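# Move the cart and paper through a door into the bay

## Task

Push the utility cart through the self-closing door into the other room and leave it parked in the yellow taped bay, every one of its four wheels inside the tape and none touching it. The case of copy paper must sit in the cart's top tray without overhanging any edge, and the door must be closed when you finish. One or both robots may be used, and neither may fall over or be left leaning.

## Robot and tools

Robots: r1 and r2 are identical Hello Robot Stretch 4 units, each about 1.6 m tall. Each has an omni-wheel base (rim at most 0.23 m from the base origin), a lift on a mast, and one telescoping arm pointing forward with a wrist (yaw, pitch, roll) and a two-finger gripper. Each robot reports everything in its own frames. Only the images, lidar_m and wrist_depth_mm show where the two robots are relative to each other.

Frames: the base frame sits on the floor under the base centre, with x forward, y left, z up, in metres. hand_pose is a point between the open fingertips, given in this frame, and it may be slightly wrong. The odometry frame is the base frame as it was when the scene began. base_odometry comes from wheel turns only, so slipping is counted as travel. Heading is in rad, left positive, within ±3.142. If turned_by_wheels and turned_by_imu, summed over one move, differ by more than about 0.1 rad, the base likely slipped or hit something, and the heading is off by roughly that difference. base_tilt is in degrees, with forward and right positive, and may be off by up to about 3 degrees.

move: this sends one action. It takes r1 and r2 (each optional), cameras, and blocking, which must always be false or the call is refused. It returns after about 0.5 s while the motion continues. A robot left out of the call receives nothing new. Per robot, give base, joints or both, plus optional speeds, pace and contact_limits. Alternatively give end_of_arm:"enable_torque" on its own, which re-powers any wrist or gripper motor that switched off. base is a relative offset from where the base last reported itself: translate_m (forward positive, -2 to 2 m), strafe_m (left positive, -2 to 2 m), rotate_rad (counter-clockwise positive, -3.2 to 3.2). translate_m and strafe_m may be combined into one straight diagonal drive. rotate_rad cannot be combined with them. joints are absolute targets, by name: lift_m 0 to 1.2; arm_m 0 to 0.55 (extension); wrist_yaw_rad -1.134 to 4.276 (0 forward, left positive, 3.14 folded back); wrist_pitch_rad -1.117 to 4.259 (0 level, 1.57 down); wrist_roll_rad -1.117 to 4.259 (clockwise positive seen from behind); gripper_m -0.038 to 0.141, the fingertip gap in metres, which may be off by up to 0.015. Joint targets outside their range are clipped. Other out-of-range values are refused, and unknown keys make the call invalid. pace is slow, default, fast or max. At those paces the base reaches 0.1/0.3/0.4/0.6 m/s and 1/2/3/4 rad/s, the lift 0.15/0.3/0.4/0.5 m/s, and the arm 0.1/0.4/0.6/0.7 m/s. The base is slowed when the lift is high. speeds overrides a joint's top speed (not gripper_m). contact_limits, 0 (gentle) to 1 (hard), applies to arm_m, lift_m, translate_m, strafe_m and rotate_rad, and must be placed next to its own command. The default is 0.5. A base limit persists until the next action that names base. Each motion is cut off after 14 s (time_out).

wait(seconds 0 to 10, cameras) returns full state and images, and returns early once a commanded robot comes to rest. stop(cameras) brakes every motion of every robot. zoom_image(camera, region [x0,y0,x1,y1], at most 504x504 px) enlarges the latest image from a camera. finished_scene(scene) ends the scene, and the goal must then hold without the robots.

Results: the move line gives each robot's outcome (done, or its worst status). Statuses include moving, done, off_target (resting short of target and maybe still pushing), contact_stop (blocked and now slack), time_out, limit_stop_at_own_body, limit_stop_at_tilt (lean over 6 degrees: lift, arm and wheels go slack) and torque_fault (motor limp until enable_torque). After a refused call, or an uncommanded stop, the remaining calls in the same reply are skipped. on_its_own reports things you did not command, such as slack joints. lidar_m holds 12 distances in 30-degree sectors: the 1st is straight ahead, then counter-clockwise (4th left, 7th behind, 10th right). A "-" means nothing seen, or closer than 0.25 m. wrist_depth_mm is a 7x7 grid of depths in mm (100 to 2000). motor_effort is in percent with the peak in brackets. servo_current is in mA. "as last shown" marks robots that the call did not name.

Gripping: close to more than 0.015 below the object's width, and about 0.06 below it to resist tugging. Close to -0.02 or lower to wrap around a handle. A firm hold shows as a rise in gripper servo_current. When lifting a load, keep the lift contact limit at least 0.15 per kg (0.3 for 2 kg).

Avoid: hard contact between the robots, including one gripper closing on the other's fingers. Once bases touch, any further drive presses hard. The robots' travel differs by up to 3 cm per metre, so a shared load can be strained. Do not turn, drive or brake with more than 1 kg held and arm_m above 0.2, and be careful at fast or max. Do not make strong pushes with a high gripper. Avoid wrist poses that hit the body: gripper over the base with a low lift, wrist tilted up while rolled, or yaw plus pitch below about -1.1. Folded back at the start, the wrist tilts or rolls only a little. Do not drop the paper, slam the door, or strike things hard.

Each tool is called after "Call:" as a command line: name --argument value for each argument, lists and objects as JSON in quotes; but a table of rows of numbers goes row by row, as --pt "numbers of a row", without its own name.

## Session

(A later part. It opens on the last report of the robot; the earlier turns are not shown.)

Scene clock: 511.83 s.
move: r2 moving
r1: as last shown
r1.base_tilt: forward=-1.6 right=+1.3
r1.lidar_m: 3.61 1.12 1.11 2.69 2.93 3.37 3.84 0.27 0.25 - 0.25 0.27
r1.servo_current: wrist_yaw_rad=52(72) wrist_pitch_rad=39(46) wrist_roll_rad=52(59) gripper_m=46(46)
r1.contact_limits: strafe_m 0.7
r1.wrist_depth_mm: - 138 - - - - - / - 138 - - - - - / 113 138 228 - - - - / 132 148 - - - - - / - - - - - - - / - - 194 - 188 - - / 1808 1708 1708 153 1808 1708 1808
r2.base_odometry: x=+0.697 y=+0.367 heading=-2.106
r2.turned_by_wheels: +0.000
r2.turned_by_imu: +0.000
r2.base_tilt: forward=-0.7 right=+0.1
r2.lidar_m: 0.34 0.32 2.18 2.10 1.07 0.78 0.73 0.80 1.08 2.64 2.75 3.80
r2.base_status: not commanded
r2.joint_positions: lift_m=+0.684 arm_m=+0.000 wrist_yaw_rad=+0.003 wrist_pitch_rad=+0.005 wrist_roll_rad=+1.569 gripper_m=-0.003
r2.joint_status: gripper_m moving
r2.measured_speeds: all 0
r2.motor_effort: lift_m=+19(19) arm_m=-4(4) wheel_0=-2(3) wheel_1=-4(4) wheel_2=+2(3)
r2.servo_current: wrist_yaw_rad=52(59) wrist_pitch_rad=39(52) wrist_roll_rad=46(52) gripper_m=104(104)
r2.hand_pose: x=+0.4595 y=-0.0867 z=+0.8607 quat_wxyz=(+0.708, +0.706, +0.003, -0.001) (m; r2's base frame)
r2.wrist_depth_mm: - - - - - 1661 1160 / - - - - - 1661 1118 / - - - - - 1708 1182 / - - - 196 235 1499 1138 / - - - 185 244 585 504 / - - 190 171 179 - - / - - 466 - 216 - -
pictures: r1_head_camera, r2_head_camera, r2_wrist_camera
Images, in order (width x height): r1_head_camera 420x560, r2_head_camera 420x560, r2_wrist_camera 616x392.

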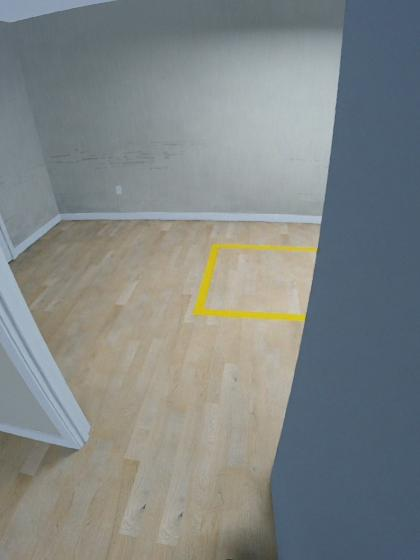

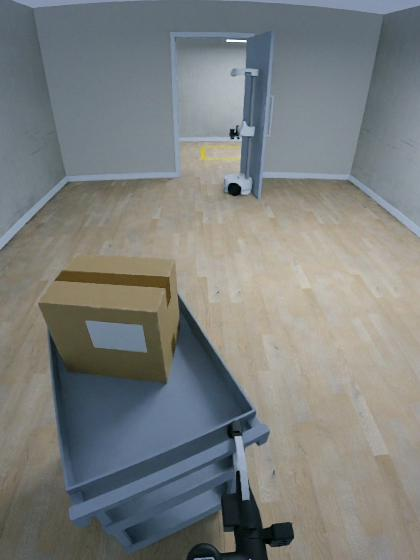

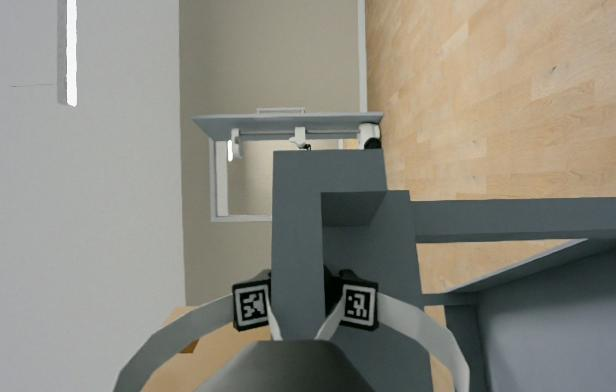

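Call:
move --blocking false --r2 '{"base":{"translate_m":-0.065,"strafe_m":0.16},"joints":{"gripper_m":0.11},"pace":"slow"}' --cameras '[]'

Call:
wait --seconds 3 --cameras '["r2_head_camera","r2_wrist_camera"]'

Scene clock: 521.13 s.
earlier move: r2 done
move: r2 moving
r1: as last shown
r1.lidar_m: 3.60 1.07 1.12 2.69 2.93 3.37 3.86 0.27 0.25 - 0.25 0.26
r1.servo_current: wrist_yaw_rad=52(59) wrist_pitch_rad=39(46) wrist_roll_rad=46(65) gripper_m=33(46)
r1.contact_limits: strafe_m 0.7
r1.wrist_depth_mm: - 138 - - - - - / - 138 - - - - - / 113 138 229 - - - - / 132 148 - - - - - / - - - - - - - / - - 194 - 187 - - / 1808 1708 1756 153 1863 1661 1863
r2.base_odometry: x=+0.709 y=+0.366 heading=-2.106
r2.turned_by_wheels: +0.000
r2.turned_by_imu: +0.001
r2.base_tilt: forward=-0.7 right=+0.1
r2.lidar_m: 0.36 0.33 2.18 2.10 1.06 0.77 0.72 0.78 1.08 2.65 2.76 0.48
r2.base_status: translate_m moving; strafe_m moving
r2.joint_positions: lift_m=+0.684 arm_m=+0.000 wrist_yaw_rad=+0.000 wrist_pitch_rad=+0.005 wrist_roll_rad=+1.569 gripper_m=+0.110
r2.joint_status: all done
r2.measured_speeds: translate_m=-0.018 strafe_m=+0.045 rotate_rad=+0.000 lift_m=+0.000 arm_m=+0.000 wrist_yaw_rad=+0.000 wrist_pitch_rad=+0.000 wrist_roll_rad=+0.000
r2.motor_effort: lift_m=+18(19) arm_m=-4(4) wheel_0=-9(10) wheel_1=+6(7) wheel_2=+6(7)
r2.servo_current: wrist_yaw_rad=59(59) wrist_pitch_rad=39(52) wrist_roll_rad=39(59) gripper_m=46(52)
r2.hand_pose: x=+0.4593 y=-0.0874 z=+0.8608 quat_wxyz=(+0.708, +0.706, +0.002, -0.002) (m; r2's base frame)
r2.wrist_depth_mm: - - - - - 1708 1160 / - - - - - 1661 1182 / - - - 216 - 1708 1205 / - - - 208 264 274 274 / - - - 193 252 1618 597 / - - 195 179 193 - - / - 512 459 - 227 723 -
pictures: none
No camera images: "cameras" was empty.

Scene clock: 523.63 s.
earlier move: r2 done
r1.base_odometry: x=-1.384 y=+1.539 heading=-0.103
r1.turned_by_wheels: +0.000
r1.turned_by_imu: +0.000
r1.base_tilt: forward=-1.6 right=+1.3
r1.lidar_m: 3.64 1.09 1.12 2.70 2.92 3.36 3.87 0.28 0.25 - 0.25 0.25
r1.base_status: not commanded
r1.joint_positions: lift_m=+0.600 arm_m=+0.000 wrist_yaw_rad=+3.089 wrist_pitch_rad=+0.002 wrist_roll_rad=+0.000 gripper_m=+0.056
r1.joint_status: not commanded
r1.measured_speeds: all 0
r1.motor_effort: lift_m=+23(23) arm_m=-4(4) wheel_0=-1(1) wheel_1=+0(0) wheel_2=+0(0)
r1.servo_current: wrist_yaw_rad=59(72) wrist_pitch_rad=46(46) wrist_roll_rad=46(65) gripper_m=33(46)
r1.contact_limits: strafe_m 0.7
r1.hand_pose: x=-0.1125 y=+0.1024 z=+0.7773 quat_wxyz=(+0.026, -0.001, +0.000, +1.000) (m; r1's base frame)
r1.wrist_depth_mm: - 138 - - - - - / - 138 - - - - - / 113 138 227 - - - - / 131 148 - - - - - / - - - - - - - / - - 194 - 187 - - / 1808 1756 1661 153 1808 1661 1863
r2.base_odometry: x=+0.867 y=+0.342 heading=-2.106
r2.turned_by_wheels: +0.000
r2.turned_by_imu: +0.000
r2.base_tilt: forward=-0.7 right=+0.1
r2.lidar_m: 0.32 0.34 2.04 1.95 0.99 0.70 0.67 0.72 0.96 2.71 2.93 0.46
r2.base_status: done
r2.joint_positions: lift_m=+0.684 arm_m=+0.000 wrist_yaw_rad=-0.002 wrist_pitch_rad=+0.005 wrist_roll_rad=+1.569 gripper_m=+0.110
r2.joint_status: all done
r2.measured_speeds: all 0
r2.motor_effort: lift_m=+18(19) arm_m=-3(4) wheel_0=-7(11) wheel_1=+3(8) wheel_2=+3(7)
r2.servo_current: wrist_yaw_rad=52(59) wrist_pitch_rad=46(52) wrist_roll_rad=46(59) gripper_m=46(59)
r2.hand_pose: x=+0.4591 y=-0.0880 z=+0.8608 quat_wxyz=(+0.708, +0.706, +0.001, -0.002) (m; r2's base frame)
r2.wrist_depth_mm: - - - 294 332 1366 1060 / - - - 239 315 1464 436 / - - - 222 290 1756 508 / - - - 204 266 798 - / - - 492 195 247 866 - / - - 200 178 195 - - / - - 488 - 225 - -
wait: 2.50 of 3 s (r2 has come to rest)
pictures: r2_head_camera, r2_wrist_camera
Images, in order (width x height): r2_head_camera 420x560, r2_wrist_camera 616x392.

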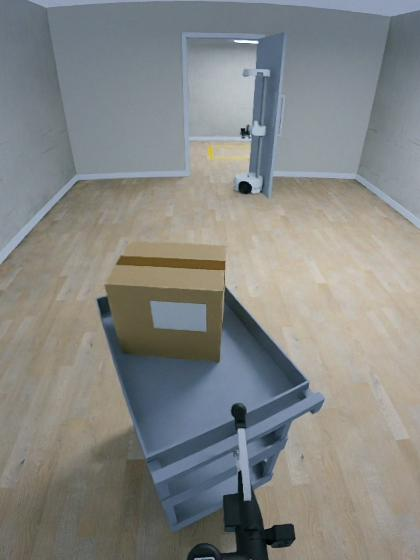

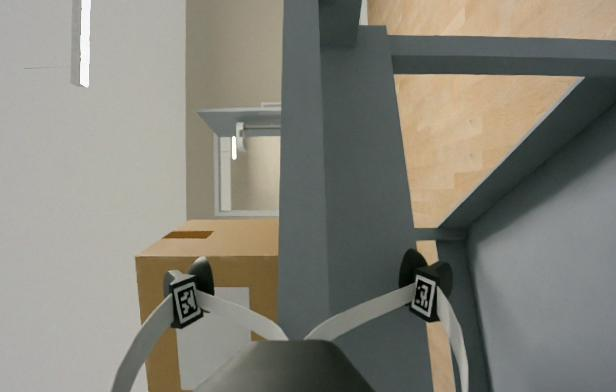

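Call:
move --blocking false --r2 '{"joints":{"gripper_m":-0.03}}' --cameras '[]'

Call:
wait --seconds 2 --cameras '[]'

Call:
move --blocking false --r2 '{"base":{"strafe_m":0.45},"pace":"slow","contact_limits":{"strafe_m":0.8}}' --cameras '[]'

Call:
wait --seconds 7 --cameras '["r2_head_camera","r2_wrist_camera"]'

Scene clock: 538.23 s.
move: r2 moving
r1: as last shown
r1.lidar_m: 3.61 1.09 1.12 2.69 2.91 3.37 3.88 0.28 0.25 - 0.25 0.28
r1.motor_effort: lift_m=+23(23) arm_m=-4(4) wheel_0=+0(1) wheel_1=+0(0) wheel_2=+0(0)
r1.servo_current: wrist_yaw_rad=52(59) wrist_pitch_rad=46(46) wrist_roll_rad=59(59) gripper_m=46(46)
r1.contact_limits: strafe_m 0.7
r1.wrist_depth_mm: - 138 - - - - - / - 138 - - - - - / 113 138 227 - - - - / 132 148 - - - - - / - - - - - - - / - - 193 - 187 - - / 1808 1708 1708 153 1808 1708 1921
r2.base_odometry: x=+0.867 y=+0.342 heading=-2.106
r2.turned_by_wheels: +0.000
r2.turned_by_imu: +0.000
r2.base_tilt: forward=-0.7 right=+0.1
r2.lidar_m: 0.34 0.33 2.02 1.95 1.00 0.70 0.68 0.70 0.97 2.69 2.92 0.47
r2.base_status: not commanded
r2.joint_positions: lift_m=+0.684 arm_m=+0.000 wrist_yaw_rad=-0.002 wrist_pitch_rad=+0.005 wrist_roll_rad=+1.569 gripper_m=+0.094
r2.joint_status: gripper_m moving
r2.measured_speeds: all 0
r2.motor_effort: lift_m=+18(18) arm_m=-4(4) wheel_0=-6(7) wheel_1=+4(4) wheel_2=+3(3)
r2.servo_current: wrist_yaw_rad=46(52) wrist_pitch_rad=46(52) wrist_roll_rad=46(59) gripper_m=117(117)
r2.hand_pose: x=+0.4591 y=-0.0880 z=+0.8608 quat_wxyz=(+0.708, +0.706, +0.001, -0.002) (m; r2's base frame)
r2.wrist_depth_mm: - - - 286 336 1366 1042 / - - - 298 336 1464 427 / - - - 278 290 1708 504 / - - - 208 271 759 - / - - 488 194 248 - - / - - 198 179 198 - - / - - 488 - 225 768 -
pictures: none
No camera images: "cameras" was empty.

Scene clock: 539.83 s.
earlier move: r2 done
r1.base_odometry: x=-1.384 y=+1.539 heading=-0.103
r1.turned_by_wheels: +0.000
r1.turned_by_imu: +0.000
r1.base_tilt: forward=-1.6 right=+1.3
r1.lidar_m: 3.62 1.09 1.12 2.71 2.91 3.36 3.90 0.27 0.25 - 0.25 0.27
r1.base_status: not commanded
r1.joint_positions: lift_m=+0.600 arm_m=+0.000 wrist_yaw_rad=+3.089 wrist_pitch_rad=+0.002 wrist_roll_rad=+0.000 gripper_m=+0.056
r1.joint_status: not commanded
r1.measured_speeds: all 0
r1.motor_effort: lift_m=+23(23) arm_m=-4(4) wheel_0=+0(1) wheel_1=+0(0) wheel_2=+0(0)
r1.servo_current: wrist_yaw_rad=33(65) wrist_pitch_rad=46(52) wrist_roll_rad=59(59) gripper_m=46(46)
r1.contact_limits: strafe_m 0.7
r1.hand_pose: x=-0.1125 y=+0.1024 z=+0.7773 quat_wxyz=(+0.026, -0.001, +0.000, +1.000) (m; r1's base frame)
r1.wrist_depth_mm: - 138 - - - - - / - 138 - - - - - / 113 138 228 - - - - / 132 148 - - - - - / - - - - - - - / - - 193 - 188 - - / 1863 1756 1808 153 1808 1661 1808
r2.base_odometry: x=+0.867 y=+0.342 heading=-2.106
r2.turned_by_wheels: +0.000
r2.turned_by_imu: +0.000
r2.base_tilt: forward=-0.6 right=+0.0
r2.lidar_m: 0.32 0.35 2.03 1.93 0.99 0.71 0.67 0.69 1.01 2.69 2.89 0.47
r2.base_status: not commanded
r2.joint_positions: lift_m=+0.684 arm_m=+0.000 wrist_yaw_rad=-0.001 wrist_pitch_rad=+0.005 wrist_roll_rad=+1.569 gripper_m=-0.029
r2.joint_status: all done
r2.measured_speeds: all 0
r2.motor_effort: lift_m=+18(19) arm_m=-4(4) wheel_0=-3(7) wheel_1=+3(4) wheel_2=+2(3)
r2.servo_current: wrist_yaw_rad=52(59) wrist_pitch_rad=46(52) wrist_roll_rad=39(59) gripper_m=98(286)
r2.hand_pose: x=+0.4592 y=-0.0876 z=+0.8608 quat_wxyz=(+0.708, +0.706, +0.001, -0.002) (m; r2's base frame)
r2.wrist_depth_mm: - - - 287 322 324 324 / - - - 282 298 1576 1138 / - - - 264 276 1708 496 / - - - 195 255 820 - / - - 469 183 240 842 - / - - 186 168 178 - - / - - 480 - 217 - -
wait: 1.60 of 2 s (r2 has come to rest)
pictures: none
No camera images: "cameras" was empty.

Scene clock: 540.33 s.
move: r2 moving
r1: as last shown
r1.lidar_m: 3.61 1.07 1.10 2.71 2.94 3.37 3.88 0.28 0.25 - 0.25 0.28
r1.servo_current: wrist_yaw_rad=59(65) wrist_pitch_rad=46(46) wrist_roll_rad=46(59) gripper_m=39(46)
r1.contact_limits: strafe_m 0.7
r1.wrist_depth_mm: - 137 - - - - - / - 138 - - - - - / 113 138 227 - - - - / 132 147 - - - - - / - - - - - - - / - - 194 - 187 - - / 1863 1708 1756 153 1808 1708 1921
r2.base_odometry: x=+0.880 y=+0.335 heading=-2.106
r2.turned_by_wheels: +0.000
r2.turned_by_imu: -0.001
r2.base_tilt: forward=-0.7 right=+0.1
r2.lidar_m: 0.32 0.39 2.05 1.95 0.98 0.70 0.66 0.73 0.97 2.71 2.92 0.45
r2.base_status: strafe_m moving
r2.joint_positions: lift_m=+0.684 arm_m=+0.000 wrist_yaw_rad=-0.004 wrist_pitch_rad=+0.005 wrist_roll_rad=+1.569 gripper_m=-0.029
r2.joint_status: not commanded
r2.measured_speeds: translate_m=+0.001 strafe_m=+0.056 rotate_rad=-0.004 lift_m=+0.000 arm_m=+0.000 wrist_yaw_rad=-0.017 wrist_pitch_rad=+0.000 wrist_roll_rad=+0.000
r2.motor_effort: lift_m=+19(19) arm_m=-3(4) wheel_0=-12(12) wheel_1=+8(9) wheel_2=+0(1)
r2.servo_current: wrist_yaw_rad=46(52) wrist_pitch_rad=46(52) wrist_roll_rad=46(59) gripper_m=98(111)
r2.contact_limits: strafe_m 0.8
r2.hand_pose: x=+0.4590 y=-0.0885 z=+0.8608 quat_wxyz=(+0.708, +0.706, +0.000, -0.003) (m; r2's base frame)
r2.wrist_depth_mm: - - - 290 324 327 327 / - - - 283 300 1576 1182 / - - - 264 277 1708 504 / - - - 195 254 831 - / - - 466 182 239 842 - / - - 187 168 179 - - / - - 480 - 216 - -
pictures: none
No camera images: "cameras" was empty.

Scene clock: 545.47 s.
earlier move: r2 done
r1.base_odometry: x=-1.384 y=+1.539 heading=-0.103
r1.turned_by_wheels: +0.000
r1.turned_by_imu: +0.000
r1.base_tilt: forward=-1.6 right=+1.3
r1.lidar_m: 3.62 1.07 1.13 2.70 2.93 3.47 - 0.29 0.25 - 0.25 0.27
r1.base_status: not commanded
r1.joint_positions: lift_m=+0.600 arm_m=+0.000 wrist_yaw_rad=+3.089 wrist_pitch_rad=+0.002 wrist_roll_rad=+0.000 gripper_m=+0.056
r1.joint_status: not commanded
r1.measured_speeds: all 0
r1.motor_effort: lift_m=+23(23) arm_m=-4(4) wheel_0=+0(1) wheel_1=+0(0) wheel_2=+0(0)
r1.servo_current: wrist_yaw_rad=46(72) wrist_pitch_rad=33(52) wrist_roll_rad=65(65) gripper_m=39(52)
r1.contact_limits: strafe_m 0.7
r1.hand_pose: x=-0.1125 y=+0.1024 z=+0.7773 quat_wxyz=(+0.026, -0.001, +0.000, +1.000) (m; r1's base frame)
r1.wrist_depth_mm: - 138 - - - - - / - 138 - - - - - / 113 138 228 - - - - / 132 148 - - - - - / - - - - - - - / - - 194 - 187 - - / 1808 1708 1708 153 1808 1661 1863
r2.base_odometry: x=+1.254 y=+0.113 heading=-2.106
r2.turned_by_wheels: +0.000
r2.turned_by_imu: +0.000
r2.base_tilt: forward=-0.6 right=+0.1
r2.lidar_m: 0.39 0.47 1.58 1.50 0.97 0.71 0.68 0.71 0.99 2.67 3.37 0.43
r2.base_status: done
r2.joint_positions: lift_m=+0.684 arm_m=+0.000 wrist_yaw_rad=-0.006 wrist_pitch_rad=+0.005 wrist_roll_rad=+1.569 gripper_m=-0.029
r2.joint_status: not commanded
r2.measured_speeds: all 0
r2.motor_effort: lift_m=+18(19) arm_m=-4(4) wheel_0=-6(15) wheel_1=+4(9) wheel_2=+0(2)
r2.servo_current: wrist_yaw_rad=59(72) wrist_pitch_rad=46(52) wrist_roll_rad=52(65) gripper_m=91(111)
r2.contact_limits: strafe_m 0.8
r2.hand_pose: x=+0.4588 y=-0.0892 z=+0.8608 quat_wxyz=(+0.708, +0.706, +0.000, -0.004) (m; r2's base frame)
r2.wrist_depth_mm: - - - 150 206 1430 - / - - 530 154 211 - - / - 459 449 157 217 - - / - - 496 161 223 820 - / - - 569 167 229 - - / - - 186 170 178 - - / - - - - 241 1499 477
wait: 5.13 of 7 s (r2 has come to rest)
pictures: r2_head_camera, r2_wrist_camera
Images, in order (width x height): r2_head_camera 420x560, r2_wrist_camera 616x392.

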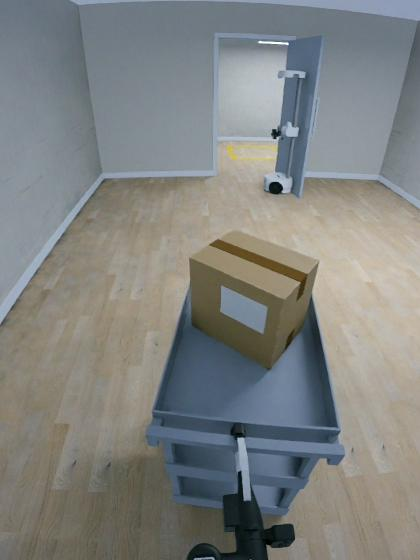

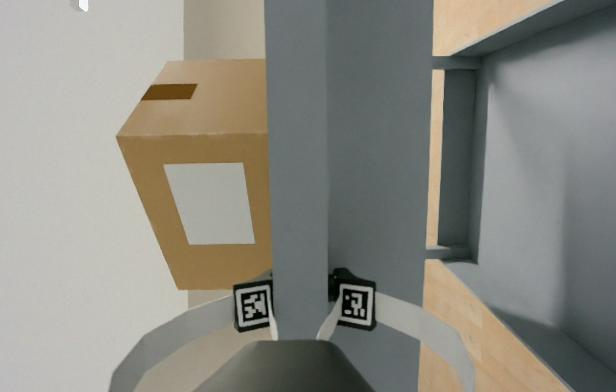

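Call:
move --blocking false --r2 '{"base":{"strafe_m":0.28,"translate_m":0.15},"pace":"slow","contact_limits":{"strafe_m":0.8}}' --cameras '[]'

Call:
wait --seconds 7 --cameras '["r2_head_camera"]'

Scene clock: 554.17 s.
move: r2 moving
r1: as last shown
r1.lidar_m: 3.62 1.10 1.12 2.71 2.94 3.49 - 0.27 0.25 - 0.25 0.26
r1.motor_effort: lift_m=+23(23) arm_m=-4(4) wheel_0=+0(0) wheel_1=+0(0) wheel_2=+0(0)
r1.servo_current: wrist_yaw_rad=46(59) wrist_pitch_rad=39(52) wrist_roll_rad=46(59) gripper_m=39(46)
r1.contact_limits: strafe_m 0.7
r1.wrist_depth_mm: - 137 - - - - - / - 138 - - - - - / 113 138 227 - - - - / 131 148 - - - - - / - - - - - - - / - - 194 - 187 - - / 1863 1756 1708 153 1921 1661 1863
r2.base_odometry: x=+1.261 y=+0.102 heading=-2.107
r2.turned_by_wheels: -0.001
r2.turned_by_imu: +0.000
r2.base_tilt: forward=-0.7 right=+0.1
r2.lidar_m: 0.41 2.09 1.56 1.49 0.98 0.71 0.67 0.69 1.01 2.71 3.39 0.40
r2.base_status: translate_m moving; strafe_m moving
r2.joint_positions: lift_m=+0.684 arm_m=+0.000 wrist_yaw_rad=-0.006 wrist_pitch_rad=+0.005 wrist_roll_rad=+1.569 gripper_m=-0.029
r2.joint_status: not commanded
r2.measured_speeds: translate_m=+0.022 strafe_m=+0.043 rotate_rad=+0.000 lift_m=+0.000 arm_m=+0.000 wrist_yaw_rad=+0.000 wrist_pitch_rad=+0.000 wrist_roll_rad=+0.000
r2.motor_effort: lift_m=+18(19) arm_m=-3(4) wheel_0=-5(8) wheel_1=+9(9) wheel_2=-10(10)
r2.servo_current: wrist_yaw_rad=46(59) wrist_pitch_rad=46(46) wrist_roll_rad=39(52) gripper_m=91(98)
r2.contact_limits: strafe_m 0.8
r2.hand_pose: x=+0.4588 y=-0.0892 z=+0.8608 quat_wxyz=(+0.708, +0.706, +0.000, -0.004) (m; r2's base frame)
r2.wrist_depth_mm: - - - 149 204 715 - / - - 525 153 210 - - / - 459 445 156 216 - - / - - 492 161 223 831 - / - - 569 167 229 - - / - - 186 171 178 1756 - / - - - - 241 1499 477
pictures: none
No camera images: "cameras" was empty.

Scene clock: 558.13 s.
earlier move: r2 done
r1.base_odometry: x=-1.384 y=+1.539 heading=-0.103
r1.turned_by_wheels: +0.000
r1.turned_by_imu: +0.000
r1.base_tilt: forward=-1.6 right=+1.2
r1.lidar_m: 3.62 1.11 1.10 2.71 2.94 3.39 - 0.27 0.25 - 0.25 0.25
r1.base_status: not commanded
r1.joint_positions: lift_m=+0.600 arm_m=+0.000 wrist_yaw_rad=+3.089 wrist_pitch_rad=+0.002 wrist_roll_rad=+0.000 gripper_m=+0.056
r1.joint_status: not commanded
r1.measured_speeds: all 0
r1.motor_effort: lift_m=+23(23) arm_m=-4(4) wheel_0=+0(1) wheel_1=+0(0) wheel_2=+0(0)
r1.servo_current: wrist_yaw_rad=46(72) wrist_pitch_rad=46(52) wrist_roll_rad=52(72) gripper_m=52(52)
r1.contact_limits: strafe_m 0.7
r1.hand_pose: x=-0.1125 y=+0.1024 z=+0.7773 quat_wxyz=(+0.026, -0.001, +0.000, +1.000) (m; r1's base frame)
r1.wrist_depth_mm: - 138 - - - - - / - 138 - - - - - / 113 138 227 - - - - / 132 147 - - - - - / - - - - - - - / - - 193 - 188 - - / 1808 1708 1756 153 1808 1708 1921
r2.base_odometry: x=+1.418 y=-0.159 heading=-2.107
r2.turned_by_wheels: +0.000
r2.turned_by_imu: +0.001
r2.base_tilt: forward=-0.7 right=+0.0
r2.lidar_m: 0.45 1.70 1.29 1.22 1.19 0.85 0.81 0.85 1.21 3.23 3.67 0.37
r2.base_status: done
r2.joint_positions: lift_m=+0.684 arm_m=+0.000 wrist_yaw_rad=-0.006 wrist_pitch_rad=+0.005 wrist_roll_rad=+1.569 gripper_m=-0.029
r2.joint_status: not commanded
r2.measured_speeds: all 0
r2.motor_effort: lift_m=+18(19) arm_m=-3(4) wheel_0=-5(9) wheel_1=+3(10) wheel_2=-7(13)
r2.servo_current: wrist_yaw_rad=46(65) wrist_pitch_rad=46(52) wrist_roll_rad=33(65) gripper_m=91(104)
r2.contact_limits: strafe_m 0.8
r2.hand_pose: x=+0.4588 y=-0.0891 z=+0.8608 quat_wxyz=(+0.708, +0.706, +0.000, -0.004) (m; r2's base frame)
r2.wrist_depth_mm: - 379 382 102 154 - - / - 402 402 107 167 - - / - - 504 115 183 - - / - - - 129 201 - - / - - - 143 224 1708 521 / - - 185 164 177 1618 469 / - - - - - 1618 1205
wait: 3.97 of 7 s (r2 has come to rest)
pictures: r2_head_camera
Images, in order (width x height): r2_head_camera 420x560.

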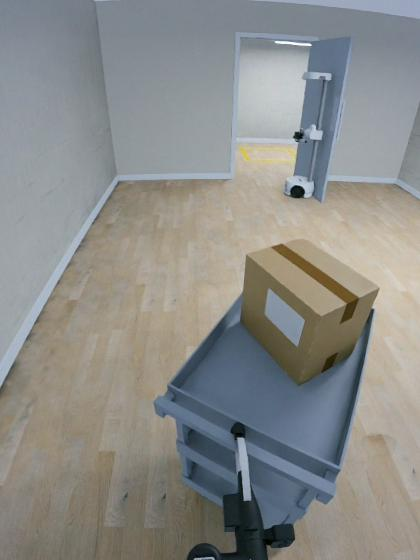

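Call:
move --blocking false --r2 '{"base":{"translate_m":0.5,"strafe_m":-0.2},"pace":"slow","contact_limits":{"translate_m":0.8}}' --cameras '[]'

Call:
wait --seconds 8 --cameras '["r2_head_camera"]'

Scene clock: 566.73 s.
move: r2 moving
r1: as last shown
r1.base_tilt: forward=-1.6 right=+1.3
r1.lidar_m: 3.62 1.11 1.11 2.71 2.92 3.41 - 0.29 0.25 - 0.25 0.27
r1.motor_effort: lift_m=+23(23) arm_m=-4(4) wheel_0=+0(0) wheel_1=+0(0) wheel_2=+0(0)
r1.servo_current: wrist_yaw_rad=59(65) wrist_pitch_rad=26(46) wrist_roll_rad=59(59) gripper_m=39(46)
r1.contact_limits: strafe_m 0.7
r1.wrist_depth_mm: - 138 - - - - - / - 138 - - - - - / 113 138 228 - - - - / 132 147 - - - - - / - - - - - - - / - - 193 - 188 - - / 1863 1708 1708 153 1808 1708 1863
r2.base_odometry: x=+1.408 y=-0.167 heading=-2.106
r2.turned_by_wheels: +0.000
r2.turned_by_imu: +0.001
r2.base_tilt: forward=-0.7 right=+0.1
r2.lidar_m: 0.44 1.70 1.28 1.22 1.21 0.88 0.82 0.85 1.21 3.29 3.66 0.36
r2.base_status: translate_m moving; strafe_m moving
r2.joint_positions: lift_m=+0.684 arm_m=+0.000 wrist_yaw_rad=-0.002 wrist_pitch_rad=+0.005 wrist_roll_rad=+1.569 gripper_m=-0.029
r2.joint_status: not commanded
r2.measured_speeds: translate_m=+0.050 strafe_m=-0.020 rotate_rad=+0.001 lift_m=+0.000 arm_m=+0.000 wrist_yaw_rad=+0.023 wrist_pitch_rad=+0.000 wrist_roll_rad=+0.000
r2.motor_effort: lift_m=+18(18) arm_m=-3(4) wheel_0=+12(13) wheel_1=+5(6) wheel_2=-12(12)
r2.servo_current: wrist_yaw_rad=52(65) wrist_pitch_rad=46(52) wrist_roll_rad=39(59) gripper_m=98(98)
r2.contact_limits: translate_m 0.8
r2.hand_pose: x=+0.4591 y=-0.0880 z=+0.8608 quat_wxyz=(+0.708, +0.706, +0.001, -0.002) (m; r2's base frame)
r2.wrist_depth_mm: - 366 373 - 150 - - / - 407 407 102 163 - - / - - 508 110 179 - - / - - - 126 198 - - / - - - 138 221 1661 517 / - - 187 160 177 1618 477 / - - - - 283 359 1182
pictures: none
No camera images: "cameras" was empty.

Scene clock: 572.83 s.
earlier move: r2 done
r1.base_odometry: x=-1.384 y=+1.539 heading=-0.103
r1.turned_by_wheels: +0.000
r1.turned_by_imu: +0.000
r1.base_tilt: forward=-1.6 right=+1.2
r1.lidar_m: 3.61 1.09 1.10 2.68 2.91 2.88 - 0.30 0.25 - 0.25 0.25
r1.base_status: not commanded
r1.joint_positions: lift_m=+0.600 arm_m=+0.000 wrist_yaw_rad=+3.089 wrist_pitch_rad=+0.002 wrist_roll_rad=+0.000 gripper_m=+0.056
r1.joint_status: not commanded
r1.measured_speeds: all 0
r1.motor_effort: lift_m=+23(23) arm_m=-4(4) wheel_0=+0(1) wheel_1=+0(1) wheel_2=+0(0)
r1.servo_current: wrist_yaw_rad=52(72) wrist_pitch_rad=46(52) wrist_roll_rad=52(65) gripper_m=46(52)
r1.contact_limits: strafe_m 0.7
r1.hand_pose: x=-0.1125 y=+0.1024 z=+0.7773 quat_wxyz=(+0.026, -0.001, +0.000, +1.000) (m; r1's base frame)
r1.wrist_depth_mm: - 137 - - - - - / - 138 - - - - - / 113 138 228 - - - - / 132 148 - - - - - / - - - - - - - / - - 195 - 187 - - / 1863 1708 1708 153 1863 1661 1863
r2.base_odometry: x=+0.992 y=-0.487 heading=-2.106
r2.turned_by_wheels: +0.000
r2.turned_by_imu: +0.004
r2.base_tilt: forward=-0.7 right=+0.0
r2.lidar_m: 0.42 0.44 1.46 1.38 1.49 1.37 1.32 1.37 1.91 3.33 3.46 0.40
r2.base_status: done
r2.joint_positions: lift_m=+0.684 arm_m=+0.000 wrist_yaw_rad=+0.003 wrist_pitch_rad=+0.005 wrist_roll_rad=+1.569 gripper_m=-0.029
r2.joint_status: not commanded
r2.measured_speeds: all 0
r2.motor_effort: lift_m=+18(19) arm_m=-3(4) wheel_0=+7(15) wheel_1=+4(8) wheel_2=-5(12)
r2.servo_current: wrist_yaw_rad=33(65) wrist_pitch_rad=46(52) wrist_roll_rad=39(59) gripper_m=91(98)
r2.contact_limits: translate_m 0.8
r2.hand_pose: x=+0.4596 y=-0.0865 z=+0.8608 quat_wxyz=(+0.708, +0.706, +0.003, -0.001) (m; r2's base frame)
r2.wrist_depth_mm: - - - 146 202 1576 - / - - 530 151 207 750 - / - 462 442 154 213 - - / - - 488 160 221 842 - / - - 569 167 228 - - / - - 186 170 177 - - / - - - - - 1576 480
wait: 6.10 of 8 s (r2 has come to rest)
pictures: r2_head_camera
Images, in order (width x height): r2_head_camera 420x560.

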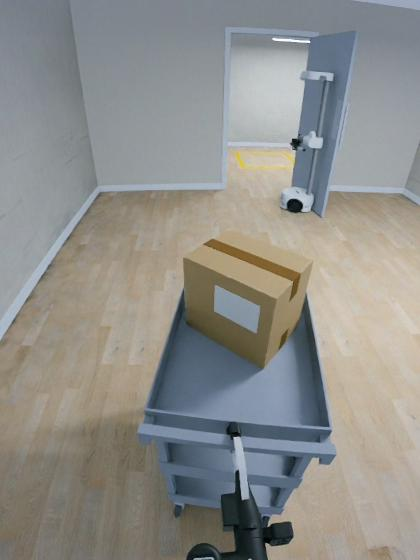

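Call:
move --blocking false --r2 '{"base":{"translate_m":0.2,"strafe_m":0.15},"pace":"slow","contact_limits":{"translate_m":0.8}}' --cameras '[]'

Call:
wait --seconds 8 --cameras '["r2_head_camera"]'

Scene clock: 583.27 s.
move: r2 moving
r1: as last shown
r1.base_tilt: forward=-1.6 right=+1.3
r1.lidar_m: 3.62 1.10 1.13 2.70 2.93 2.88 - 0.29 0.25 - 0.25 0.25
r1.motor_effort: lift_m=+23(23) arm_m=-4(4) wheel_0=+0(1) wheel_1=+0(0) wheel_2=+0(0)
r1.servo_current: wrist_yaw_rad=52(72) wrist_pitch_rad=46(46) wrist_roll_rad=65(65) gripper_m=39(46)
r1.contact_limits: strafe_m 0.7
r1.wrist_depth_mm: - 138 - - - - - / - 138 - - - - - / 113 138 229 - - - - / 132 148 - - - - - / - - - - - - - / - - 194 - 187 - - / 1808 1756 1808 153 1808 1708 1808
r2.base_odometry: x=+0.993 y=-0.500 heading=-2.107
r2.turned_by_wheels: -0.001
r2.turned_by_imu: +0.000
r2.base_tilt: forward=-0.7 right=+0.1
r2.lidar_m: 0.40 0.46 1.46 1.38 1.48 1.40 1.34 1.40 1.89 3.34 3.47 0.40
r2.base_status: translate_m moving; strafe_m moving
r2.joint_positions: lift_m=+0.684 arm_m=+0.000 wrist_yaw_rad=+0.001 wrist_pitch_rad=+0.005 wrist_roll_rad=+1.569 gripper_m=-0.029
r2.joint_status: not commanded
r2.measured_speeds: translate_m=+0.042 strafe_m=+0.032 rotate_rad=-0.004 lift_m=+0.000 arm_m=+0.000 wrist_yaw_rad=-0.023 wrist_pitch_rad=+0.000 wrist_roll_rad=+0.000
r2.motor_effort: lift_m=+18(19) arm_m=-3(4) wheel_0=-4(6) wheel_1=+8(9) wheel_2=-10(11)
r2.servo_current: wrist_yaw_rad=46(59) wrist_pitch_rad=52(52) wrist_roll_rad=39(59) gripper_m=85(98)
r2.contact_limits: translate_m 0.8
r2.hand_pose: x=+0.4593 y=-0.0872 z=+0.8608 quat_wxyz=(+0.708, +0.706, +0.002, -0.001) (m; r2's base frame)
r2.wrist_depth_mm: - - - 149 205 1576 - / - - 549 153 211 750 - / - 469 455 157 216 - - / - - 488 161 222 831 - / - - 564 168 230 - - / - - 185 171 177 - - / - - - - 241 1576 488
pictures: none
No camera images: "cameras" was empty.

Scene clock: 586.47 s.
earlier move: r2 done
r1.base_odometry: x=-1.384 y=+1.539 heading=-0.103
r1.turned_by_wheels: +0.000
r1.turned_by_imu: +0.000
r1.base_tilt: forward=-1.6 right=+1.3
r1.lidar_m: 3.62 1.09 1.12 2.69 2.92 2.74 - 0.26 0.25 - 0.25 0.26
r1.base_status: not commanded
r1.joint_positions: lift_m=+0.600 arm_m=+0.000 wrist_yaw_rad=+3.089 wrist_pitch_rad=+0.002 wrist_roll_rad=+0.000 gripper_m=+0.056
r1.joint_status: not commanded
r1.measured_speeds: all 0
r1.motor_effort: lift_m=+23(23) arm_m=-4(4) wheel_0=-1(1) wheel_1=+0(0) wheel_2=+0(0)
r1.servo_current: wrist_yaw_rad=39(72) wrist_pitch_rad=46(52) wrist_roll_rad=46(72) gripper_m=46(52)
r1.contact_limits: strafe_m 0.7
r1.hand_pose: x=-0.1125 y=+0.1024 z=+0.7773 quat_wxyz=(+0.026, -0.001, +0.000, +1.000) (m; r1's base frame)
r1.wrist_depth_mm: - 138 - - - - - / - 138 - - - - - / 113 138 226 - - - - / 132 148 - - - - - / - - - - - - - / - - 194 - 188 - - / 1808 1708 1756 153 1808 1708 1863
r2.base_odometry: x=+1.018 y=-0.735 heading=-2.107
r2.turned_by_wheels: +0.000
r2.turned_by_imu: +0.000
r2.base_tilt: forward=-0.7 right=+0.1
r2.lidar_m: 0.40 1.81 1.28 1.24 1.34 1.58 1.53 1.58 2.18 3.48 3.62 0.40
r2.base_status: done
r2.joint_positions: lift_m=+0.684 arm_m=+0.000 wrist_yaw_rad=-0.002 wrist_pitch_rad=+0.005 wrist_roll_rad=+1.569 gripper_m=-0.029
r2.joint_status: not commanded
r2.measured_speeds: all 0
r2.motor_effort: lift_m=+18(19) arm_m=-3(4) wheel_0=-7(12) wheel_1=+4(9) wheel_2=-8(13)
r2.servo_current: wrist_yaw_rad=52(65) wrist_pitch_rad=52(52) wrist_roll_rad=33(59) gripper_m=85(98)
r2.contact_limits: translate_m 0.8
r2.hand_pose: x=+0.4591 y=-0.0881 z=+0.8608 quat_wxyz=(+0.708, +0.706, +0.001, -0.003) (m; r2's base frame)
r2.wrist_depth_mm: - - 500 - 181 - - / - 439 424 132 190 - - / - 466 455 140 204 - - / - - 539 150 215 - - / - - - 160 227 - - / - - 185 170 177 1576 492 / - - - - - 1618 1182
wait: 3.20 of 8 s (r2 has come to rest)
pictures: r2_head_camera
Images, in order (width x height): r2_head_camera 420x560.

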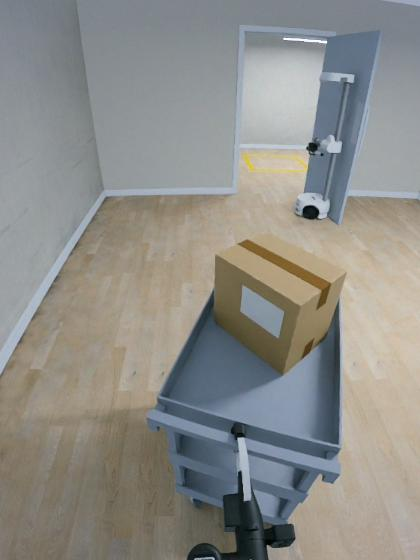

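Call:
move --blocking false --r2 '{"base":{"strafe_m":0.2},"pace":"slow","contact_limits":{"strafe_m":0.8}}' --cameras '[]'

Call:
wait --seconds 6 --cameras '[]'

Call:
move --blocking false --r2 '{"base":{"rotate_rad":-0.35},"pace":"slow","contact_limits":{"rotate_rad":0.8}}' --cameras '[]'

Call:
wait --seconds 6 --cameras '["r2_head_camera","r2_wrist_camera"]'

Scene clock: 616.97 s.
move: r2 moving
r1: as last shown
r1.lidar_m: 3.62 1.11 1.10 2.70 2.94 2.76 - 0.26 0.25 - 0.25 0.26
r1.motor_effort: lift_m=+23(23) arm_m=-4(4) wheel_0=+0(1) wheel_1=+0(0) wheel_2=+0(0)
r1.servo_current: wrist_yaw_rad=65(65) wrist_pitch_rad=39(52) wrist_roll_rad=39(59) gripper_m=39(46)
r1.contact_limits: strafe_m 0.7
r1.wrist_depth_mm: - 137 - - - - - / - 138 - - - - - / 113 138 228 - - - - / 132 148 - - - - - / - - - - - - - / - - 195 - 187 - - / 1756 1708 1756 153 1863 1756 1863
r2.base_odometry: x=+1.031 y=-0.743 heading=-2.107
r2.turned_by_wheels: +0.000
r2.turned_by_imu: +0.000
r2.base_tilt: forward=-0.6 right=+0.0
r2.lidar_m: 0.40 1.82 1.29 1.22 1.34 1.60 1.53 1.60 2.20 3.48 3.63 0.39
r2.base_status: strafe_m moving
r2.joint_positions: lift_m=+0.684 arm_m=+0.000 wrist_yaw_rad=-0.003 wrist_pitch_rad=+0.005 wrist_roll_rad=+1.569 gripper_m=-0.029
r2.joint_status: not commanded
r2.measured_speeds: translate_m=+0.000 strafe_m=+0.056 rotate_rad=+0.002 lift_m=+0.000 arm_m=+0.000 wrist_yaw_rad=+0.000 wrist_pitch_rad=+0.000 wrist_roll_rad=+0.000
r2.motor_effort: lift_m=+18(19) arm_m=-4(4) wheel_0=-12(15) wheel_1=+7(8) wheel_2=+0(6)
r2.servo_current: wrist_yaw_rad=59(59) wrist_pitch_rad=46(52) wrist_roll_rad=46(52) gripper_m=85(104)
r2.contact_limits: strafe_m 0.8
r2.hand_pose: x=+0.4590 y=-0.0883 z=+0.8608 quat_wxyz=(+0.708, +0.706, +0.001, -0.003) (m; r2's base frame)
r2.wrist_depth_mm: - - 492 127 179 - - / - 430 418 130 189 - - / - 469 459 139 203 - - / - - 549 148 214 - - / - - - 159 227 1863 - / - - 186 171 177 1576 508 / - - - - - 1618 1182
pictures: none
No camera images: "cameras" was empty.

Scene clock: 619.60 s.
earlier move: r2 done
r1.base_odometry: x=-1.384 y=+1.539 heading=-0.103
r1.turned_by_wheels: +0.000
r1.turned_by_imu: +0.000
r1.base_tilt: forward=-1.6 right=+1.3
r1.lidar_m: 3.62 1.08 1.11 2.69 2.93 2.82 - 0.27 0.25 - 0.25 0.26
r1.base_status: not commanded
r1.joint_positions: lift_m=+0.600 arm_m=+0.000 wrist_yaw_rad=+3.089 wrist_pitch_rad=+0.002 wrist_roll_rad=+0.000 gripper_m=+0.056
r1.joint_status: not commanded
r1.measured_speeds: all 0
r1.motor_effort: lift_m=+23(23) arm_m=-4(4) wheel_0=+0(1) wheel_1=+0(1) wheel_2=+0(0)
r1.servo_current: wrist_yaw_rad=52(72) wrist_pitch_rad=39(52) wrist_roll_rad=46(65) gripper_m=46(46)
r1.contact_limits: strafe_m 0.7
r1.hand_pose: x=-0.1125 y=+0.1024 z=+0.7773 quat_wxyz=(+0.026, -0.001, +0.000, +1.000) (m; r1's base frame)
r1.wrist_depth_mm: - 138 - - - - - / - 138 - - - - - / 113 138 227 - - - - / 132 147 - - - - - / - - - - - - - / - - 193 - 187 - - / 1808 1756 1708 153 1863 1708 1863
r2.base_odometry: x=+1.190 y=-0.837 heading=-2.107
r2.turned_by_wheels: +0.000
r2.turned_by_imu: +0.000
r2.base_tilt: forward=-0.7 right=+0.1
r2.lidar_m: 0.43 1.53 1.10 1.04 1.12 1.57 1.53 1.58 2.18 3.67 3.82 0.35
r2.base_status: done
r2.joint_positions: lift_m=+0.684 arm_m=+0.000 wrist_yaw_rad=-0.003 wrist_pitch_rad=+0.005 wrist_roll_rad=+1.569 gripper_m=-0.029
r2.joint_status: not commanded
r2.measured_speeds: all 0
r2.motor_effort: lift_m=+18(19) arm_m=-3(4) wheel_0=-7(15) wheel_1=+4(8) wheel_2=+0(6)
r2.servo_current: wrist_yaw_rad=46(59) wrist_pitch_rad=46(52) wrist_roll_rad=46(65) gripper_m=91(104)
r2.contact_limits: strafe_m 0.8
r2.hand_pose: x=+0.4590 y=-0.0883 z=+0.8608 quat_wxyz=(+0.708, +0.706, +0.001, -0.003) (m; r2's base frame)
r2.wrist_depth_mm: - 357 357 - 145 - - / - 418 421 - 159 - - / - - 535 107 176 - - / - - - 120 198 - - / - - - 136 223 1576 496 / - - 185 162 178 1618 466 / - - - - 347 353 413
wait: 2.63 of 6 s (r2 has come to rest)
pictures: none
No camera images: "cameras" was empty.

Scene clock: 620.10 s.
move: r2 moving
r1: as last shown
r1.lidar_m: 3.63 1.10 1.14 2.70 2.95 2.84 - 0.29 0.25 - 0.25 0.26
r1.motor_effort: lift_m=+23(23) arm_m=-4(4) wheel_0=+0(0) wheel_1=+0(0) wheel_2=+0(0)
r1.servo_current: wrist_yaw_rad=52(65) wrist_pitch_rad=39(46) wrist_roll_rad=26(52) gripper_m=39(46)
r1.contact_limits: strafe_m 0.7
r1.wrist_depth_mm: - 137 - - - - - / - 138 - - - - - / 113 138 227 - - - - / 132 148 - - - - - / - - - - - - - / - - 194 - 187 - - / 1756 1708 1708 153 1863 1756 1863
r2.base_odometry: x=+1.190 y=-0.838 heading=-2.231
r2.turned_by_wheels: -0.124
r2.turned_by_imu: -0.120
r2.base_tilt: forward=-0.6 right=+0.1
r2.lidar_m: 0.44 1.77 1.13 1.03 1.08 1.40 1.51 1.56 1.96 3.68 3.72 0.37
r2.base_status: rotate_rad moving
r2.joint_positions: lift_m=+0.684 arm_m=+0.000 wrist_yaw_rad=+0.008 wrist_pitch_rad=+0.005 wrist_roll_rad=+1.569 gripper_m=-0.029
r2.joint_status: not commanded
r2.measured_speeds: translate_m=+0.000 strafe_m=+0.000 rotate_rad=-0.488 lift_m=+0.000 arm_m=+0.000 wrist_yaw_rad=+0.000 wrist_pitch_rad=+0.000 wrist_roll_rad=+0.000
r2.motor_effort: lift_m=+18(19) arm_m=-4(4) wheel_0=+16(16) wheel_1=+10(10) wheel_2=+12(13)
r2.servo_current: wrist_yaw_rad=59(59) wrist_pitch_rad=39(52) wrist_roll_rad=46(59) gripper_m=85(104)
r2.contact_limits: rotate_rad 0.8
r2.hand_pose: x=+0.4600 y=-0.0852 z=+0.8608 quat_wxyz=(+0.708, +0.706, +0.004, +0.001) (m; r2's base frame)
r2.wrist_depth_mm: - 397 397 102 156 - - / - 394 397 109 168 - - / - - 488 116 183 - - / - - 634 129 200 - - / - - - 143 221 1708 - / - - 187 163 178 1576 477 / - - - - - - 1205
pictures: none
No camera images: "cameras" was empty.

Scene clock: 621.07 s.
earlier move: r2 done
r1.base_odometry: x=-1.384 y=+1.539 heading=-0.103
r1.turned_by_wheels: +0.000
r1.turned_by_imu: +0.000
r1.base_tilt: forward=-1.6 right=+1.2
r1.lidar_m: 3.63 1.08 1.10 2.69 2.94 2.84 - 0.28 0.25 - 0.25 0.26
r1.base_status: not commanded
r1.joint_positions: lift_m=+0.600 arm_m=+0.000 wrist_yaw_rad=+3.089 wrist_pitch_rad=+0.002 wrist_roll_rad=+0.000 gripper_m=+0.056
r1.joint_status: not commanded
r1.measured_speeds: all 0
r1.motor_effort: lift_m=+23(23) arm_m=-4(4) wheel_0=+0(1) wheel_1=+0(0) wheel_2=+0(0)
r1.servo_current: wrist_yaw_rad=65(65) wrist_pitch_rad=39(46) wrist_roll_rad=52(65) gripper_m=46(46)
r1.contact_limits: strafe_m 0.7
r1.hand_pose: x=-0.1125 y=+0.1024 z=+0.7773 quat_wxyz=(+0.026, -0.001, +0.000, +1.000) (m; r1's base frame)
r1.wrist_depth_mm: - 138 - - - - - / - 138 - - - - - / 113 138 227 - - - - / 132 147 - - - - - / - - - - - - - / - - 194 - 187 - - / 1863 1708 1708 153 1863 1661 1863
r2.base_odometry: x=+1.190 y=-0.837 heading=-2.456
r2.turned_by_wheels: -0.225
r2.turned_by_imu: -0.218
r2.base_tilt: forward=-0.7 right=+0.1
r2.lidar_m: 0.40 0.43 1.29 1.04 1.02 1.20 1.53 1.51 1.72 2.72 3.66 0.42
r2.base_status: done
r2.joint_positions: lift_m=+0.684 arm_m=+0.000 wrist_yaw_rad=+0.006 wrist_pitch_rad=+0.005 wrist_roll_rad=+1.569 gripper_m=-0.029
r2.joint_status: not commanded
r2.measured_speeds: all 0
r2.motor_effort: lift_m=+18(19) arm_m=-4(4) wheel_0=+6(16) wheel_1=+5(10) wheel_2=+6(13)
r2.servo_current: wrist_yaw_rad=46(59) wrist_pitch_rad=46(52) wrist_roll_rad=39(59) gripper_m=98(104)
r2.contact_limits: rotate_rad 0.8
r2.hand_pose: x=+0.4598 y=-0.0856 z=+0.8608 quat_wxyz=(+0.708, +0.706, +0.004, +0.000) (m; r2's base frame)
r2.wrist_depth_mm: - - - 154 212 1537 - / - - 597 158 216 - - / - - 459 161 220 - - / - - 477 166 226 831 - / - - 549 169 230 - - / - - 186 172 178 - - / - - - - - 1576 488
wait: 0.97 of 6 s (r2 has come to rest)
pictures: r2_head_camera, r2_wrist_camera
Images, in order (width x height): r2_head_camera 420x560, r2_wrist_camera 616x392.

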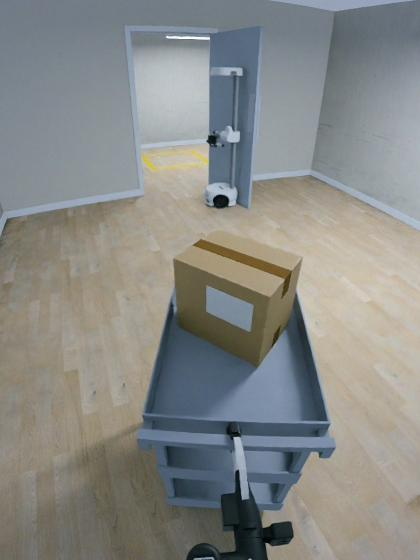

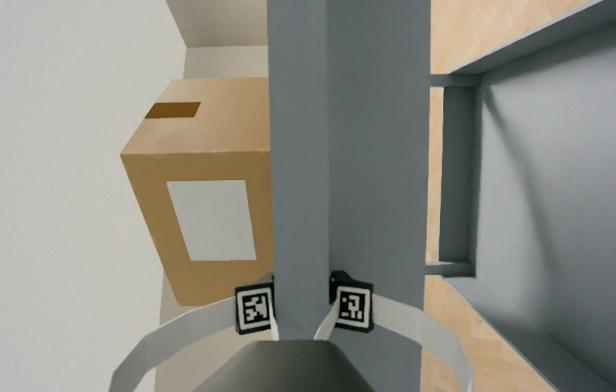

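Call:
move --blocking false --r2 '{"base":{"translate_m":0.55},"pace":"slow","contact_limits":{"translate_m":0.8}}' --cameras '[]'

Call:
wait --seconds 8 --cameras '["r2_head_camera"]'

Scene clock: 628.53 s.
move: r2 moving
r1: as last shown
r1.base_tilt: forward=-1.6 right=+1.3
r1.lidar_m: 3.63 1.09 1.13 2.70 2.92 2.81 - 0.29 0.25 - 0.25 0.26
r1.servo_current: wrist_yaw_rad=39(65) wrist_pitch_rad=33(46) wrist_roll_rad=46(59) gripper_m=46(46)
r1.contact_limits: strafe_m 0.7
r1.wrist_depth_mm: - 138 - - - - - / - 138 - - - - - / 113 138 228 - - - - / 132 148 - - - - - / - - - - - - - / - - 194 - 187 - - / 1808 1756 1756 153 1808 1708 1921
r2.base_odometry: x=+1.181 y=-0.845 heading=-2.455
r2.turned_by_wheels: +0.000
r2.turned_by_imu: +0.001
r2.base_tilt: forward=-0.6 right=+0.1
r2.lidar_m: 0.39 0.42 1.31 1.03 1.04 1.23 1.54 1.52 1.71 2.75 3.66 0.43
r2.base_status: translate_m moving
r2.joint_positions: lift_m=+0.684 arm_m=+0.000 wrist_yaw_rad=+0.003 wrist_pitch_rad=+0.005 wrist_roll_rad=+1.569 gripper_m=-0.029
r2.joint_status: not commanded
r2.measured_speeds: translate_m=+0.050 strafe_m=+0.000 rotate_rad=+0.001 lift_m=+0.000 arm_m=+0.000 wrist_yaw_rad=-0.002 wrist_pitch_rad=+0.000 wrist_roll_rad=+0.000
r2.motor_effort: lift_m=+18(18) arm_m=-4(4) wheel_0=+8(12) wheel_1=+10(10) wheel_2=-13(13)
r2.servo_current: wrist_yaw_rad=46(59) wrist_pitch_rad=39(52) wrist_roll_rad=39(52) gripper_m=91(98)
r2.contact_limits: translate_m 0.8
r2.hand_pose: x=+0.4596 y=-0.0866 z=+0.8608 quat_wxyz=(+0.708, +0.706, +0.003, -0.001) (m; r2's base frame)
r2.wrist_depth_mm: - - - 156 212 1537 549 / - - 597 158 216 741 - / - - 459 162 221 - - / - - 477 166 225 820 - / - - 539 168 229 - - / - - 184 172 178 - - / - - - - - 544 488
pictures: none
No camera images: "cameras" was empty.

Scene clock: 634.83 s.
earlier move: r2 done
r1.base_odometry: x=-1.384 y=+1.539 heading=-0.103
r1.turned_by_wheels: +0.000
r1.turned_by_imu: +0.000
r1.base_tilt: forward=-1.6 right=+1.3
r1.lidar_m: 3.61 1.09 1.12 2.70 2.94 2.26 - 0.28 0.25 - 0.25 0.27
r1.base_status: not commanded
r1.joint_positions: lift_m=+0.600 arm_m=+0.000 wrist_yaw_rad=+3.089 wrist_pitch_rad=+0.002 wrist_roll_rad=+0.000 gripper_m=+0.056
r1.joint_status: not commanded
r1.measured_speeds: all 0
r1.motor_effort: lift_m=+23(23) arm_m=-4(4) wheel_0=+0(1) wheel_1=+0(0) wheel_2=+0(0)
r1.servo_current: wrist_yaw_rad=52(72) wrist_pitch_rad=39(52) wrist_roll_rad=46(72) gripper_m=46(52)
r1.contact_limits: strafe_m 0.7
r1.hand_pose: x=-0.1125 y=+0.1024 z=+0.7773 quat_wxyz=(+0.026, -0.001, +0.000, +1.000) (m; r1's base frame)
r1.wrist_depth_mm: - 138 - - - - - / - 138 - - - - - / 113 138 227 - - - - / 132 148 - - - - - / - - - - - - - / - - 195 - 187 - - / 1863 1756 1708 153 1808 1708 1921
r2.base_odometry: x=+0.765 y=-1.186 heading=-2.456
r2.turned_by_wheels: -0.001
r2.turned_by_imu: -0.001
r2.base_tilt: forward=-0.7 right=+0.1
r2.lidar_m: 0.42 0.50 1.55 1.24 1.22 1.36 2.03 2.01 2.24 3.53 3.49 0.40
r2.base_status: done
r2.joint_positions: lift_m=+0.684 arm_m=+0.000 wrist_yaw_rad=-0.002 wrist_pitch_rad=+0.005 wrist_roll_rad=+1.569 gripper_m=-0.029
r2.joint_status: not commanded
r2.measured_speeds: all 0
r2.motor_effort: lift_m=+19(19) arm_m=-3(4) wheel_0=+2(12) wheel_1=+4(10) wheel_2=-7(15)
r2.servo_current: wrist_yaw_rad=59(59) wrist_pitch_rad=46(52) wrist_roll_rad=52(59) gripper_m=91(104)
r2.contact_limits: translate_m 0.8
r2.hand_pose: x=+0.4591 y=-0.0879 z=+0.8608 quat_wxyz=(+0.708, +0.706, +0.001, -0.002) (m; r2's base frame)
r2.wrist_depth_mm: - - - 138 192 - - / - - 473 143 200 759 - / - 452 442 150 209 - - / - - 508 157 219 820 - / - - 615 165 229 - - / - - 186 170 179 1618 525 / - - - - - 1618 473
wait: 6.30 of 8 s (r2 has come to rest)
pictures: r2_head_camera
Images, in order (width x height): r2_head_camera 420x560.

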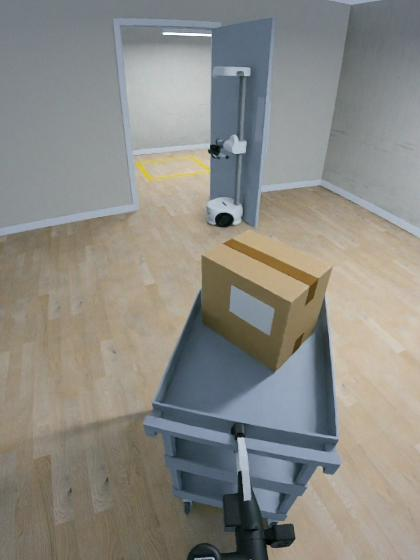

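Call:
move --blocking false --r2 '{"base":{"translate_m":0.34,"strafe_m":-0.2},"pace":"slow","contact_limits":{"translate_m":0.8}}' --cameras '[]'

Call:
wait --seconds 7 --cameras '["r2_head_camera"]'

Scene clock: 646.03 s.
move: r2 moving
r1: as last shown
r1.base_tilt: forward=-1.6 right=+1.2
r1.lidar_m: 3.62 1.09 1.11 2.70 2.92 2.26 - 0.26 0.25 - 0.25 0.26
r1.motor_effort: lift_m=+23(23) arm_m=-4(4) wheel_0=+1(1) wheel_1=+0(0) wheel_2=+0(0)
r1.servo_current: wrist_yaw_rad=46(59) wrist_pitch_rad=39(52) wrist_roll_rad=59(59) gripper_m=39(46)
r1.contact_limits: strafe_m 0.7
r1.wrist_depth_mm: - 137 - - - - - / - 138 - - - - - / 113 138 228 - - - - / 132 148 - - - - - / - - - - - - - / - - 193 - 187 - - / 1863 1708 1708 153 1863 1618 1863
r2.base_odometry: x=+0.750 y=-1.188 heading=-2.456
r2.turned_by_wheels: +0.000
r2.turned_by_imu: +0.001
r2.base_tilt: forward=-0.7 right=+0.1
r2.lidar_m: 0.41 0.48 1.58 1.25 1.24 1.39 2.07 2.04 2.30 3.50 3.48 0.42
r2.base_status: translate_m moving; strafe_m moving
r2.joint_positions: lift_m=+0.684 arm_m=+0.000 wrist_yaw_rad=-0.002 wrist_pitch_rad=+0.005 wrist_roll_rad=+1.569 gripper_m=-0.029
r2.joint_status: not commanded
r2.measured_speeds: translate_m=+0.050 strafe_m=-0.028 rotate_rad=+0.004 lift_m=+0.000 arm_m=+0.000 wrist_yaw_rad=+0.000 wrist_pitch_rad=+0.000 wrist_roll_rad=+0.000
r2.motor_effort: lift_m=+18(18) arm_m=-3(4) wheel_0=+7(12) wheel_1=+2(4) wheel_2=-11(12)
r2.servo_current: wrist_yaw_rad=52(59) wrist_pitch_rad=46(46) wrist_roll_rad=52(65) gripper_m=91(98)
r2.contact_limits: translate_m 0.8
r2.hand_pose: x=+0.4591 y=-0.0879 z=+0.8608 quat_wxyz=(+0.708, +0.706, +0.001, -0.002) (m; r2's base frame)
r2.wrist_depth_mm: - - - 136 191 - - / - - 469 143 200 750 - / - 452 439 148 208 - - / - - 508 156 216 - - / - - 609 165 227 - - / - - 185 169 177 1576 521 / - - - - - 1618 477
pictures: none
No camera images: "cameras" was empty.

Scene clock: 650.63 s.
earlier move: r2 done
r1.base_odometry: x=-1.384 y=+1.539 heading=-0.103
r1.turned_by_wheels: +0.000
r1.turned_by_imu: +0.000
r1.base_tilt: forward=-1.6 right=+1.3
r1.lidar_m: 3.61 1.08 1.15 2.69 2.93 1.93 - 0.28 0.25 - 0.25 0.26
r1.base_status: not commanded
r1.joint_positions: lift_m=+0.600 arm_m=+0.000 wrist_yaw_rad=+3.089 wrist_pitch_rad=+0.002 wrist_roll_rad=+0.000 gripper_m=+0.056
r1.joint_status: not commanded
r1.measured_speeds: all 0
r1.motor_effort: lift_m=+23(23) arm_m=-4(4) wheel_0=+0(1) wheel_1=+0(0) wheel_2=+0(0)
r1.servo_current: wrist_yaw_rad=39(65) wrist_pitch_rad=39(52) wrist_roll_rad=39(72) gripper_m=39(46)
r1.contact_limits: strafe_m 0.7
r1.hand_pose: x=-0.1125 y=+0.1024 z=+0.7773 quat_wxyz=(+0.026, -0.001, +0.000, +1.000) (m; r1's base frame)
r1.wrist_depth_mm: - 138 - - - - - / - 138 - - - - - / 113 138 228 - - - - / 132 148 - - - - - / - - - - - - - / - - 193 - 188 - - / 1756 1661 1756 154 1863 1708 1921
r2.base_odometry: x=+0.375 y=-1.246 heading=-2.456
r2.turned_by_wheels: +0.000
r2.turned_by_imu: +0.002
r2.base_tilt: forward=-0.7 right=+0.1
r2.lidar_m: 0.38 0.41 1.89 1.56 1.53 1.73 2.30 2.29 2.58 3.21 3.18 0.41
r2.base_status: done
r2.joint_positions: lift_m=+0.684 arm_m=+0.000 wrist_yaw_rad=+0.002 wrist_pitch_rad=+0.005 wrist_roll_rad=+1.569 gripper_m=-0.029
r2.joint_status: not commanded
r2.measured_speeds: all 0
r2.motor_effort: lift_m=+18(19) arm_m=-4(4) wheel_0=+6(15) wheel_1=-4(7) wheel_2=-3(12)
r2.servo_current: wrist_yaw_rad=52(59) wrist_pitch_rad=46(52) wrist_roll_rad=46(65) gripper_m=91(104)
r2.contact_limits: translate_m 0.8
r2.hand_pose: x=+0.4595 y=-0.0869 z=+0.8608 quat_wxyz=(+0.708, +0.706, +0.002, -0.001) (m; r2's base frame)
r2.wrist_depth_mm: - - - 163 222 1661 1182 / - - - 165 225 809 - / - - 504 167 227 820 - / - 488 466 228 229 831 - / - - 521 171 231 842 - / - - 187 172 179 - - / - - - - 236 - 521
wait: 4.60 of 7 s (r2 has come to rest)
pictures: r2_head_camera
Images, in order (width x height): r2_head_camera 420x560.

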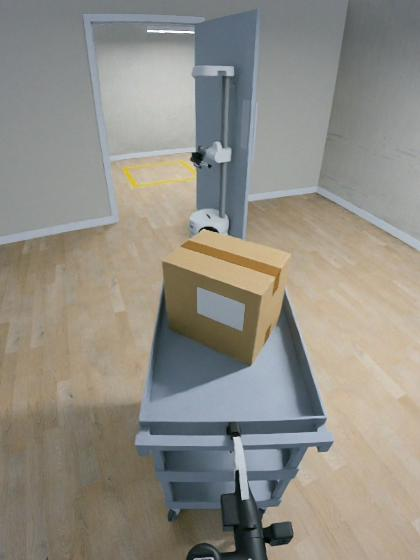

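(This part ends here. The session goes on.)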